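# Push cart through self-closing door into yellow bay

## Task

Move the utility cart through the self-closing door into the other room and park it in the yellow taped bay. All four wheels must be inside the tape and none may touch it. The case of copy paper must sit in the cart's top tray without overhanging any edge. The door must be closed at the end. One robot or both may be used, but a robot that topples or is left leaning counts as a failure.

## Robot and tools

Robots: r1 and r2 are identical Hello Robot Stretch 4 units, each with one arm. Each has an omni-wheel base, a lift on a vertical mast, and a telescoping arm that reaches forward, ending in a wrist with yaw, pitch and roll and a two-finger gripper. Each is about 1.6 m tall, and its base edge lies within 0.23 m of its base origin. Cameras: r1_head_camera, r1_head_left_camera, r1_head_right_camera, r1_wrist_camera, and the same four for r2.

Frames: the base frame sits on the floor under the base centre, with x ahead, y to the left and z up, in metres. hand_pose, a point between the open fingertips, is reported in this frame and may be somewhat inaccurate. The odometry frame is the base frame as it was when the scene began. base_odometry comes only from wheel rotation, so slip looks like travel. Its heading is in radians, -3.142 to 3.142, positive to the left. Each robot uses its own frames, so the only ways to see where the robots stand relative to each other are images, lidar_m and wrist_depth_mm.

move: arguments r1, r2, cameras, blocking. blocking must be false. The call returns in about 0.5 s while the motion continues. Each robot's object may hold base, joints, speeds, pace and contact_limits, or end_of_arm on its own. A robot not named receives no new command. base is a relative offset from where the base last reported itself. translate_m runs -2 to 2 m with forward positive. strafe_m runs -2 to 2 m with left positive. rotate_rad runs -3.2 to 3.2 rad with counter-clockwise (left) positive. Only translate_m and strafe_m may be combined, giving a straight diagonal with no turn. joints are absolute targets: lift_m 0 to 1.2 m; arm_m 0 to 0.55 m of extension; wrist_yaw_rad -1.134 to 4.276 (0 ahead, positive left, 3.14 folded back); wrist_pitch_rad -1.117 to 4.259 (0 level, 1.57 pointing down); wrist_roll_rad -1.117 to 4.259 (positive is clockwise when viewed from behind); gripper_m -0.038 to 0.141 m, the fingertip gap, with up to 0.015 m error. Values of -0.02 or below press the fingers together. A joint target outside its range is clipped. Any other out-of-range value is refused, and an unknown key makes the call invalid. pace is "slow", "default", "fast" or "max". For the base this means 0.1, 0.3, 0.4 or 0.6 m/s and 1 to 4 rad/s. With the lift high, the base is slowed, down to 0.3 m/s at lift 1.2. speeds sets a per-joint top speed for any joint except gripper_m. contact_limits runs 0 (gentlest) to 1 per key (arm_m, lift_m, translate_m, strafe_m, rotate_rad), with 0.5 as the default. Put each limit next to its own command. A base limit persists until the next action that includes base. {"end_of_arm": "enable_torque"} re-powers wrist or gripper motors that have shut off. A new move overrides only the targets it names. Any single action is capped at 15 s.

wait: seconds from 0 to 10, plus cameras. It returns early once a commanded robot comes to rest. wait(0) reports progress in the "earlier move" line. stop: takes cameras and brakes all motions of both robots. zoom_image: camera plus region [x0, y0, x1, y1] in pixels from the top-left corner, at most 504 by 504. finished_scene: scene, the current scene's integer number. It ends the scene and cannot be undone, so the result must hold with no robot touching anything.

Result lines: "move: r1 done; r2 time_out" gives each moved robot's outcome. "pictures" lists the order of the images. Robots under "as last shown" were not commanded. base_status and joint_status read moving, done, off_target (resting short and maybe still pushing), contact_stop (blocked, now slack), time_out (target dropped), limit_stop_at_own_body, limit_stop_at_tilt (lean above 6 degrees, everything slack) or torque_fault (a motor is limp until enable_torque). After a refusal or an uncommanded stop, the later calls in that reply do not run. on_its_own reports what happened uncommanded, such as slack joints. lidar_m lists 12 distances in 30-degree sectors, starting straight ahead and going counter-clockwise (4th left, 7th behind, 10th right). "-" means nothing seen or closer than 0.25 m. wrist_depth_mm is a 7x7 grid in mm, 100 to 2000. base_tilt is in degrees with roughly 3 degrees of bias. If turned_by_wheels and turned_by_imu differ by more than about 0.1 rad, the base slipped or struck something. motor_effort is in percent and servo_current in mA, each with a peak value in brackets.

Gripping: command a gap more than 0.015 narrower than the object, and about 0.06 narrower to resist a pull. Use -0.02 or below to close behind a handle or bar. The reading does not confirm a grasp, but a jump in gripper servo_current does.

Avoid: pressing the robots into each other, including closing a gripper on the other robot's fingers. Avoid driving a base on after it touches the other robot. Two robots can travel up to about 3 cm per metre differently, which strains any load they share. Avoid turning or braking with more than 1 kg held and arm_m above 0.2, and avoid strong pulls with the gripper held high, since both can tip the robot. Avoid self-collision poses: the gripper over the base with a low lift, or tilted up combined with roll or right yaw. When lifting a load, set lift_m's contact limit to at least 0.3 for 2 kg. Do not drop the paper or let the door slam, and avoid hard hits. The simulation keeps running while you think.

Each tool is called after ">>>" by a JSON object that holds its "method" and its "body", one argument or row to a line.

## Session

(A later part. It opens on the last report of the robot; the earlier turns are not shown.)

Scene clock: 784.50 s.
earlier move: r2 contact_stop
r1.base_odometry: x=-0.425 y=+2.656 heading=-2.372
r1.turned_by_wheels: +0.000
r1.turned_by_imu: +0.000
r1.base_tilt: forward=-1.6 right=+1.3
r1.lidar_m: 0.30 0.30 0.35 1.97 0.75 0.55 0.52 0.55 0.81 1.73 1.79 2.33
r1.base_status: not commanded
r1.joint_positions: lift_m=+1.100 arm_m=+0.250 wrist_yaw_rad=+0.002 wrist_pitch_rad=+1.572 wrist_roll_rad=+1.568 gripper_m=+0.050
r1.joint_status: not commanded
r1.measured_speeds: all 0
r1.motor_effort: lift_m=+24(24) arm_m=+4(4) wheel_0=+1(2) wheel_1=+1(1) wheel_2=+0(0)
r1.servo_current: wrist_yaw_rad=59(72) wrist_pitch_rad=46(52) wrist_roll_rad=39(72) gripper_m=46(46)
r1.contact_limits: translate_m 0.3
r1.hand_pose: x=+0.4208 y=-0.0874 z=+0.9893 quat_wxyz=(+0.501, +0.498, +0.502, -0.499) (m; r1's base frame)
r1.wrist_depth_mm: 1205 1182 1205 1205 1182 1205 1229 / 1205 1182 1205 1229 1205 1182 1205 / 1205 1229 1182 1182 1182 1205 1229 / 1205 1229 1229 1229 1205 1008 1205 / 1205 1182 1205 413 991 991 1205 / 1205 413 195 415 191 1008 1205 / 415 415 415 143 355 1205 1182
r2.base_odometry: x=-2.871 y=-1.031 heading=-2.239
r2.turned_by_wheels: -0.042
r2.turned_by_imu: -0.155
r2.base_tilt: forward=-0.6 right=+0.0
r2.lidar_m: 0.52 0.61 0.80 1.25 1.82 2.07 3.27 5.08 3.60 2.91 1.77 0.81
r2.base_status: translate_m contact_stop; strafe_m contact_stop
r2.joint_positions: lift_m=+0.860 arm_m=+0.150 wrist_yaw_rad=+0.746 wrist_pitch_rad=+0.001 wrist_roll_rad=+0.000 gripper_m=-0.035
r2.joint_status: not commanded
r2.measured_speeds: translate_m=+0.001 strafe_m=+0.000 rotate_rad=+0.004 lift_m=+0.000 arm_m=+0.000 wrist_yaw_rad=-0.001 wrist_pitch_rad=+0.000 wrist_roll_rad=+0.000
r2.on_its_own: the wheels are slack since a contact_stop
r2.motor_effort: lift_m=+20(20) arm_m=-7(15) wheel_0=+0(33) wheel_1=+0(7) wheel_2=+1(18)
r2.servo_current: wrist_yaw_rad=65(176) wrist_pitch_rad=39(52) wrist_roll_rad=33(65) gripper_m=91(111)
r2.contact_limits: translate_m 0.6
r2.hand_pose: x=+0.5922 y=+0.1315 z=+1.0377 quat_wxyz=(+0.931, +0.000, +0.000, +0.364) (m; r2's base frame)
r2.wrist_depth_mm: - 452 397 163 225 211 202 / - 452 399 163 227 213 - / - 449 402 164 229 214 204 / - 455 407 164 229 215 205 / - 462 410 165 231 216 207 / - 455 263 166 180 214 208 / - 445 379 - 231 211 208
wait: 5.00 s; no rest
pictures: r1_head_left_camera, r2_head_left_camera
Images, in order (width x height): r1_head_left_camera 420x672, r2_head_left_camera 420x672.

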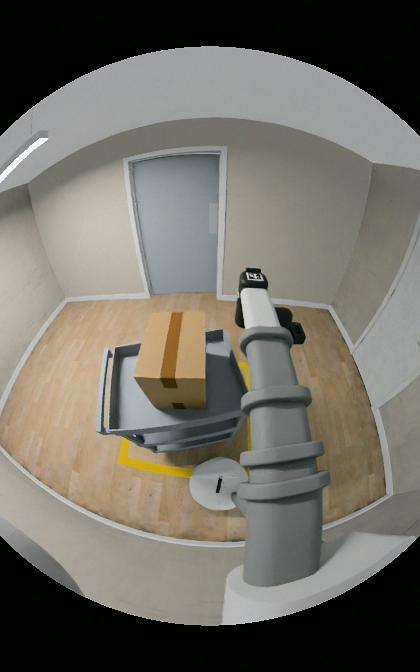

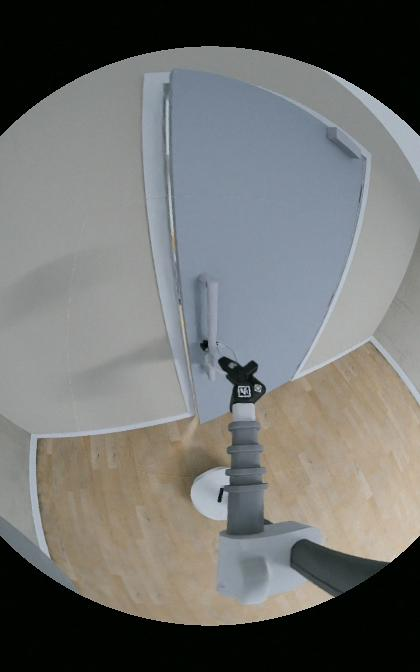

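>>> {"method": "move", "body": {
  "blocking": false,
  "r2": {"base":{"translate_m":0.09,"strafe_m":0.11},"pace":"slow","contact_limits":{"translate_m":0.9}},
  "cameras": []
}}

>>> {"method": "wait", "body": {
  "seconds": 4,
  "cameras": ["r2_head_camera","r2_head_left_camera"]
}}

Scene clock: 789.87 s.
earlier move: r2 contact_stop
move: r2 moving
r1: as last shown
r1.base_tilt: forward=-1.6 right=+1.2
r1.lidar_m: 0.30 0.30 0.35 1.97 0.74 0.54 0.52 0.55 0.80 1.75 1.79 2.32
r1.motor_effort: lift_m=+24(24) arm_m=+4(4) wheel_0=+1(1) wheel_1=+1(1) wheel_2=+0(0)
r1.servo_current: wrist_yaw_rad=52(52) wrist_pitch_rad=33(46) wrist_roll_rad=59(59) gripper_m=46(46)
r1.contact_limits: translate_m 0.3
r1.wrist_depth_mm: 1205 1205 1205 1205 1205 1182 1229 / 1205 1205 1205 1229 1229 1229 1229 / 1182 1229 1182 1205 1205 1205 1205 / 1205 1182 1205 1205 1229 1008 1205 / 1205 1205 1182 413 991 1008 1229 / 1205 413 195 418 191 991 1205 / 415 418 413 143 355 1205 1205
r2.base_odometry: x=-2.868 y=-1.044 heading=-2.239
r2.turned_by_wheels: +0.000
r2.turned_by_imu: +0.000
r2.base_tilt: forward=-0.6 right=+0.1
r2.lidar_m: 0.54 0.59 0.78 1.25 1.83 2.04 3.22 5.12 3.63 2.91 1.74 0.83
r2.base_status: earlier translate_m contact_stop (by the wheels' count: +0.167 of +0.130); earlier strafe_m contact_stop (by the wheels' count: +0.172 of +0.180); translate_m moving; strafe_m moving
r2.joint_positions: lift_m=+0.860 arm_m=+0.150 wrist_yaw_rad=+0.744 wrist_pitch_rad=+0.001 wrist_roll_rad=+0.000 gripper_m=-0.035
r2.joint_status: not commanded
r2.measured_speeds: translate_m=+0.031 strafe_m=+0.038 rotate_rad=-0.002 lift_m=+0.000 arm_m=+0.000 wrist_yaw_rad=-0.009 wrist_pitch_rad=+0.000 wrist_roll_rad=+0.000
r2.motor_effort: lift_m=+20(20) arm_m=-7(7) wheel_0=-12(13) wheel_1=+2(3) wheel_2=-6(6)
r2.servo_current: wrist_yaw_rad=46(59) wrist_pitch_rad=46(46) wrist_roll_rad=46(46) gripper_m=91(91)
r2.contact_limits: translate_m 0.9
r2.hand_pose: x=+0.5925 y=+0.1309 z=+1.0377 quat_wxyz=(+0.932, +0.000, +0.000, +0.363) (m; r2's base frame)
r2.wrist_depth_mm: - 433 384 160 224 210 201 / 480 436 387 162 226 212 204 / - 439 389 163 227 213 202 / - 442 392 163 228 214 204 / - 449 394 164 230 215 206 / - 455 262 164 179 214 206 / - 449 394 - 231 211 208
pictures: none
No camera images: "cameras" was empty.

Scene clock: 792.07 s.
earlier move: r2 done
r1.base_odometry: x=-0.425 y=+2.656 heading=-2.372
r1.turned_by_wheels: +0.000
r1.turned_by_imu: +0.000
r1.base_tilt: forward=-1.5 right=+1.3
r1.lidar_m: 0.29 0.28 0.37 1.98 0.73 0.54 0.51 0.54 0.81 1.73 1.81 2.33
r1.base_status: not commanded
r1.joint_positions: lift_m=+1.100 arm_m=+0.250 wrist_yaw_rad=+0.002 wrist_pitch_rad=+1.572 wrist_roll_rad=+1.568 gripper_m=+0.050
r1.joint_status: not commanded
r1.measured_speeds: all 0
r1.motor_effort: lift_m=+24(24) arm_m=+4(4) wheel_0=+1(1) wheel_1=+1(1) wheel_2=+0(0)
r1.servo_current: wrist_yaw_rad=46(72) wrist_pitch_rad=46(52) wrist_roll_rad=46(65) gripper_m=39(52)
r1.contact_limits: translate_m 0.3
r1.hand_pose: x=+0.4208 y=-0.0874 z=+0.9893 quat_wxyz=(+0.501, +0.498, +0.502, -0.499) (m; r1's base frame)
r1.wrist_depth_mm: 1182 1205 1229 1205 1182 1182 1205 / 1205 1182 1182 1182 1229 1182 1182 / 1182 1205 1205 1229 1205 1229 1229 / 1205 1182 1182 1182 1205 991 1229 / 1182 1205 1182 413 1008 1008 1229 / 1205 413 195 415 191 991 1229 / 415 415 415 143 355 1205 1205
r2.base_odometry: x=-2.841 y=-1.170 heading=-2.241
r2.turned_by_wheels: -0.002
r2.turned_by_imu: -0.043
r2.base_tilt: forward=-0.7 right=+0.1
r2.lidar_m: 0.52 0.56 0.63 1.00 1.77 1.92 2.95 5.22 3.80 3.01 1.61 0.77
r2.base_status: done
r2.joint_positions: lift_m=+0.860 arm_m=+0.150 wrist_yaw_rad=+0.724 wrist_pitch_rad=+0.001 wrist_roll_rad=+0.000 gripper_m=-0.035
r2.joint_status: not commanded
r2.measured_speeds: all 0
r2.on_its_own: wrist_yaw_rad is at rest, and its servo_current (169 mA) is outside its rest range (0 to 104 mA)
r2.motor_effort: lift_m=+20(20) arm_m=-8(8) wheel_0=-24(34) wheel_1=-3(11) wheel_2=-17(19)
r2.servo_current: wrist_yaw_rad=169(169) wrist_pitch_rad=46(46) wrist_roll_rad=46(59) gripper_m=85(91)
r2.contact_limits: translate_m 0.9
r2.hand_pose: x=+0.5951 y=+0.1256 z=+1.0377 quat_wxyz=(+0.935, +0.000, +0.000, +0.354) (m; r2's base frame)
r2.wrist_depth_mm: 294 266 236 144 205 197 186 / 294 267 236 229 206 196 188 / 298 270 237 231 206 198 189 / 298 273 239 149 209 200 190 / 301 276 241 150 211 201 - / 306 278 182 152 165 198 191 / 307 279 236 - 213 206 193
wait: 2.20 of 4 s (r2 has come to rest)
pictures: r2_head_camera, r2_head_left_camera
Images, in order (width x height): r2_head_camera 420x560, r2_head_left_camera 420x672.

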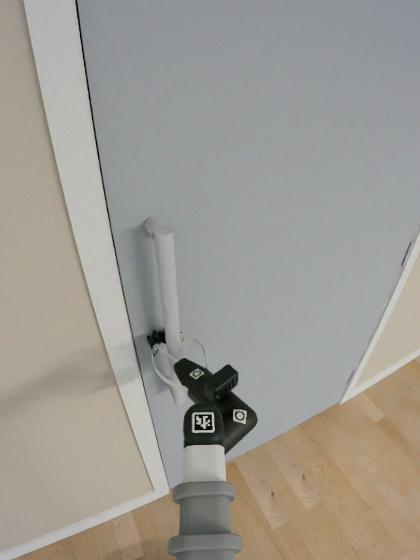

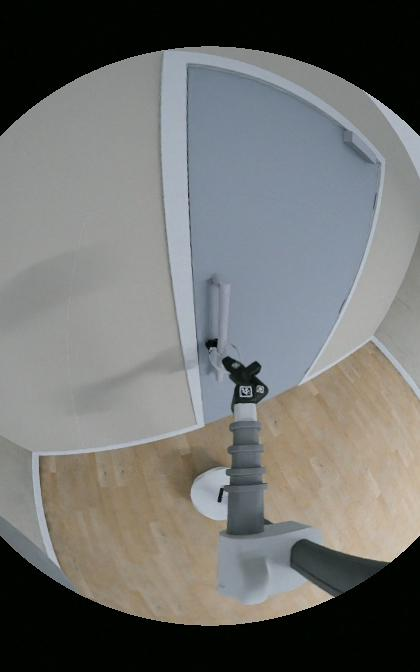

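>>> {"method": "move", "body": {
  "blocking": false,
  "r2": {"joints":{"gripper_m":0.08}},
  "cameras": []
}}

>>> {"method": "wait", "body": {
  "seconds": 2,
  "cameras": []
}}

>>> {"method": "move", "body": {
  "blocking": false,
  "r2": {"base":{"translate_m":-0.11,"strafe_m":-0.1},"pace":"slow"},
  "cameras": []
}}

>>> {"method": "wait", "body": {
  "seconds": 4,
  "cameras": ["r2_head_camera","r2_head_left_camera","r1_head_left_camera"]
}}

Scene clock: 798.20 s.
move: r2 moving
r1: as last shown
r1.base_tilt: forward=-1.6 right=+1.3
r1.lidar_m: 0.30 0.29 0.33 1.98 0.72 0.54 0.52 0.57 0.80 1.73 1.82 2.33
r1.motor_effort: lift_m=+24(24) arm_m=+4(4) wheel_0=+1(1) wheel_1=+0(1) wheel_2=+0(0)
r1.servo_current: wrist_yaw_rad=59(72) wrist_pitch_rad=39(46) wrist_roll_rad=33(59) gripper_m=39(46)
r1.contact_limits: translate_m 0.3
r1.wrist_depth_mm: 1205 1205 1205 1182 1205 1205 1182 / 1205 1205 1205 1205 1205 1205 1182 / 1182 1205 1205 1205 1205 1229 1205 / 1205 1182 1205 1205 1205 976 1182 / 1182 1205 1205 413 976 991 1205 / 1205 413 195 415 190 1008 1205 / 418 413 415 143 357 1205 1229
r2.base_odometry: x=-2.841 y=-1.170 heading=-2.240
r2.turned_by_wheels: +0.001
r2.turned_by_imu: -0.012
r2.base_tilt: forward=-0.7 right=+0.1
r2.lidar_m: 0.54 0.57 0.63 0.99 1.77 1.93 2.90 5.21 3.81 3.02 1.71 0.77
r2.base_status: not commanded
r2.joint_positions: lift_m=+0.860 arm_m=+0.150 wrist_yaw_rad=+0.724 wrist_pitch_rad=+0.001 wrist_roll_rad=+0.000 gripper_m=-0.010
r2.joint_status: gripper_m moving
r2.measured_speeds: translate_m=-0.001 strafe_m=+0.002 rotate_rad=+0.007 lift_m=+0.000 arm_m=+0.000 wrist_yaw_rad=+0.000 wrist_pitch_rad=+0.000 wrist_roll_rad=+0.000
r2.motor_effort: lift_m=+20(20) arm_m=-5(8) wheel_0=-17(24) wheel_1=-3(3) wheel_2=-17(17)
r2.servo_current: wrist_yaw_rad=150(163) wrist_pitch_rad=39(46) wrist_roll_rad=39(65) gripper_m=104(104)
r2.contact_limits: translate_m 0.9
r2.hand_pose: x=+0.5949 y=+0.1256 z=+1.0377 quat_wxyz=(+0.935, +0.000, +0.000, +0.354) (m; r2's base frame)
r2.wrist_depth_mm: 293 266 238 145 210 198 188 / 297 268 240 146 210 199 190 / 298 272 242 149 211 201 191 / 297 273 243 150 212 202 193 / 304 276 244 148 213 203 193 / 304 278 238 149 178 202 195 / 309 279 244 - 218 199 195
pictures: none
No camera images: "cameras" was empty.

Scene clock: 799.53 s.
earlier move: r2 done
r1.base_odometry: x=-0.425 y=+2.656 heading=-2.372
r1.turned_by_wheels: +0.000
r1.turned_by_imu: +0.000
r1.base_tilt: forward=-1.6 right=+1.3
r1.lidar_m: 0.29 0.29 0.37 1.97 0.74 0.55 0.52 0.57 0.80 1.72 1.79 2.32
r1.base_status: not commanded
r1.joint_positions: lift_m=+1.100 arm_m=+0.250 wrist_yaw_rad=+0.002 wrist_pitch_rad=+1.572 wrist_roll_rad=+1.568 gripper_m=+0.050
r1.joint_status: not commanded
r1.measured_speeds: all 0
r1.motor_effort: lift_m=+24(24) arm_m=+4(4) wheel_0=+1(2) wheel_1=+1(1) wheel_2=+0(0)
r1.servo_current: wrist_yaw_rad=59(72) wrist_pitch_rad=46(52) wrist_roll_rad=46(78) gripper_m=46(46)
r1.contact_limits: translate_m 0.3
r1.hand_pose: x=+0.4208 y=-0.0874 z=+0.9893 quat_wxyz=(+0.501, +0.498, +0.502, -0.499) (m; r1's base frame)
r1.wrist_depth_mm: 1205 1229 1182 1205 1205 1205 1229 / 1205 1182 1205 1229 1205 1205 1182 / 1205 1205 1205 1205 1182 1205 1205 / 1205 1205 1182 1229 1205 991 1205 / 1205 1205 1229 410 976 991 1229 / 1205 407 195 418 191 1008 1205 / 415 413 415 143 355 1229 1205
r2.base_odometry: x=-2.840 y=-1.170 heading=-2.239
r2.turned_by_wheels: +0.001
r2.turned_by_imu: -0.030
r2.base_tilt: forward=-0.7 right=+0.1
r2.lidar_m: 0.54 0.56 0.62 0.94 1.76 1.91 2.81 5.21 3.92 3.03 1.84 0.81
r2.base_status: not commanded
r2.joint_positions: lift_m=+0.860 arm_m=+0.150 wrist_yaw_rad=+0.745 wrist_pitch_rad=+0.001 wrist_roll_rad=+0.000 gripper_m=+0.080
r2.joint_status: all done
r2.measured_speeds: all 0
r2.motor_effort: lift_m=+20(20) arm_m=+4(8) wheel_0=-6(24) wheel_1=-1(4) wheel_2=-12(17)
r2.servo_current: wrist_yaw_rad=46(163) wrist_pitch_rad=39(46) wrist_roll_rad=39(65) gripper_m=46(117)
r2.contact_limits: translate_m 0.9
r2.hand_pose: x=+0.5922 y=+0.1311 z=+1.0377 quat_wxyz=(+0.931, +0.000, +0.000, +0.364) (m; r2's base frame)
r2.wrist_depth_mm: 303 274 244 151 214 198 189 / 304 276 245 153 215 200 190 / 307 277 247 154 216 202 191 / 310 279 249 155 217 202 192 / 312 282 251 156 220 204 193 / 317 285 195 154 185 205 195 / 315 287 254 - 218 203 195
wait: 1.33 of 2 s (r2 has come to rest)
pictures: none
No camera images: "cameras" was empty.

Scene clock: 800.03 s.
move: r2 moving
r1: as last shown
r1.base_tilt: forward=-1.6 right=+1.2
r1.lidar_m: 0.30 0.28 0.36 1.97 0.78 0.54 0.52 0.55 0.80 1.74 1.79 2.33
r1.motor_effort: lift_m=+24(24) arm_m=+4(4) wheel_0=+1(1) wheel_1=+0(1) wheel_2=+0(0)
r1.servo_current: wrist_yaw_rad=52(59) wrist_pitch_rad=46(46) wrist_roll_rad=65(65) gripper_m=39(52)
r1.contact_limits: translate_m 0.3
r1.wrist_depth_mm: 1182 1182 1205 1205 1182 1182 1229 / 1205 1182 1205 1182 1182 1182 1229 / 1182 1205 1182 1205 1229 1205 1205 / 1205 1229 1205 1205 1205 991 1255 / 1182 1182 1182 410 991 991 1205 / 1205 410 195 415 190 976 1182 / 415 418 415 143 357 1182 1205
r2.base_odometry: x=-2.841 y=-1.158 heading=-2.239
r2.turned_by_wheels: +0.000
r2.turned_by_imu: +0.000
r2.base_tilt: forward=-0.7 right=+0.1
r2.lidar_m: 0.55 0.58 0.64 0.94 1.79 1.92 2.81 5.19 3.93 3.02 1.86 0.82
r2.base_status: translate_m moving; strafe_m moving
r2.joint_positions: lift_m=+0.860 arm_m=+0.150 wrist_yaw_rad=+0.747 wrist_pitch_rad=+0.001 wrist_roll_rad=+0.000 gripper_m=+0.080
r2.joint_status: not commanded
r2.measured_speeds: translate_m=-0.037 strafe_m=-0.033 rotate_rad=-0.005 lift_m=+0.000 arm_m=+0.000 wrist_yaw_rad=+0.003 wrist_pitch_rad=+0.000 wrist_roll_rad=+0.000
r2.motor_effort: lift_m=+20(20) arm_m=+4(4) wheel_0=+3(5) wheel_1=-5(6) wheel_2=+3(10)
r2.servo_current: wrist_yaw_rad=39(59) wrist_pitch_rad=39(46) wrist_roll_rad=52(59) gripper_m=52(59)
r2.hand_pose: x=+0.5919 y=+0.1319 z=+1.0377 quat_wxyz=(+0.931, +0.000, +0.000, +0.365) (m; r2's base frame)
r2.wrist_depth_mm: 315 287 255 158 221 206 195 / 324 289 256 159 223 206 196 / 324 291 257 160 224 208 198 / 325 293 258 161 226 209 199 / 329 296 258 162 227 211 199 / 332 298 200 162 193 211 201 / 338 304 260 - 227 208 202
pictures: none
No camera images: "cameras" was empty.

Scene clock: 802.27 s.
earlier move: r2 done
r1.base_odometry: x=-0.425 y=+2.656 heading=-2.372
r1.turned_by_wheels: +0.000
r1.turned_by_imu: +0.000
r1.base_tilt: forward=-1.6 right=+1.2
r1.lidar_m: 0.30 0.30 0.35 1.99 0.74 0.55 0.51 0.54 0.79 1.73 1.80 2.33
r1.base_status: not commanded
r1.joint_positions: lift_m=+1.100 arm_m=+0.250 wrist_yaw_rad=+0.002 wrist_pitch_rad=+1.572 wrist_roll_rad=+1.568 gripper_m=+0.050
r1.joint_status: not commanded
r1.measured_speeds: all 0
r1.motor_effort: lift_m=+24(24) arm_m=+4(4) wheel_0=+1(2) wheel_1=+0(1) wheel_2=+0(0)
r1.servo_current: wrist_yaw_rad=59(72) wrist_pitch_rad=46(46) wrist_roll_rad=39(65) gripper_m=39(52)
r1.contact_limits: translate_m 0.3
r1.hand_pose: x=+0.4208 y=-0.0874 z=+0.9893 quat_wxyz=(+0.501, +0.498, +0.502, -0.499) (m; r1's base frame)
r1.wrist_depth_mm: 1205 1205 1182 1182 1229 1205 1205 / 1182 1205 1205 1205 1182 1229 1205 / 1205 1205 1205 1205 1205 1205 1205 / 1229 1160 1205 1205 1205 976 1205 / 1205 1205 1229 410 991 991 1229 / 1205 413 195 415 190 991 1229 / 415 415 415 143 355 1182 1205
r2.base_odometry: x=-2.851 y=-1.022 heading=-2.239
r2.turned_by_wheels: +0.000
r2.turned_by_imu: +0.001
r2.base_tilt: forward=-0.6 right=+0.1
r2.lidar_m: 0.66 0.64 0.80 1.15 1.82 1.97 2.86 5.08 3.89 2.99 2.22 0.98
r2.base_status: done
r2.joint_positions: lift_m=+0.860 arm_m=+0.150 wrist_yaw_rad=+0.750 wrist_pitch_rad=+0.001 wrist_roll_rad=+0.000 gripper_m=+0.080
r2.joint_status: not commanded
r2.measured_speeds: all 0
r2.motor_effort: lift_m=+20(20) arm_m=+4(4) wheel_0=+4(7) wheel_1=-5(9) wheel_2=+7(10)
r2.servo_current: wrist_yaw_rad=46(59) wrist_pitch_rad=39(46) wrist_roll_rad=39(59) gripper_m=52(59)
r2.hand_pose: x=+0.5915 y=+0.1325 z=+1.0377 quat_wxyz=(+0.931, +0.000, +0.000, +0.366) (m; r2's base frame)
r2.wrist_depth_mm: - 449 392 364 345 322 304 / - 452 397 364 351 325 307 / - 455 399 368 351 325 306 / - 455 402 370 355 325 310 / - 462 404 373 351 329 312 / - 466 194 307 194 327 314 / - 452 430 - 351 325 315
wait: 2.23 of 4 s (r2 has come to rest)
pictures: r1_head_left_camera, r2_head_camera, r2_head_left_camera
Images, in order (width x height): r1_head_left_camera 420x672, r2_head_camera 420x560, r2_head_left_camera 420x672.

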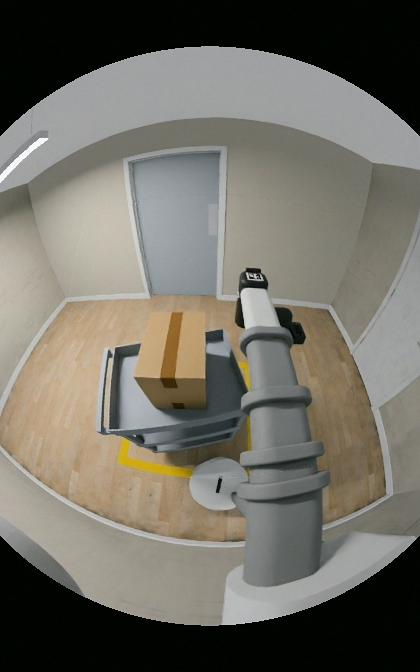

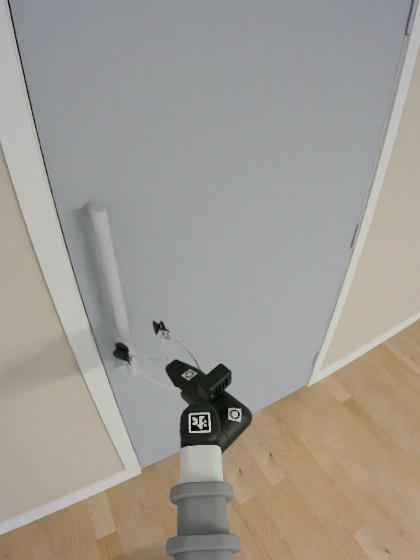

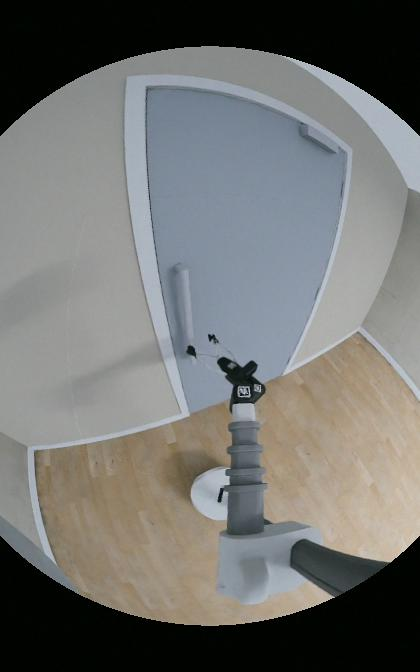

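>>> {"method": "zoom_image", "body": {
  "camera": "r1_head_left_camera",
  "region": [80, 380, 180, 490]
}}

Scaled by 4.582 from the camera's 420x672 image, which has a finer 600x960 frame.

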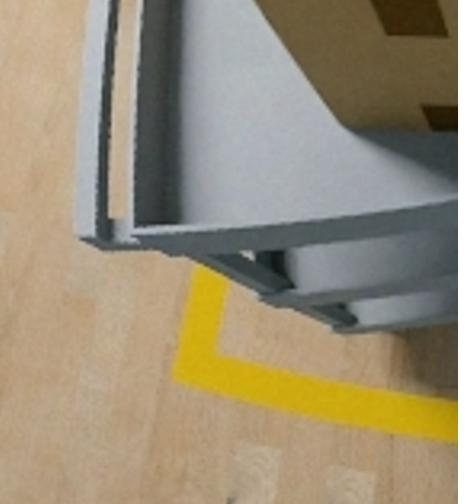

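>>> {"method": "finished_scene", "body": {
  "scene": 2
}}

The scene is finished: the task was done.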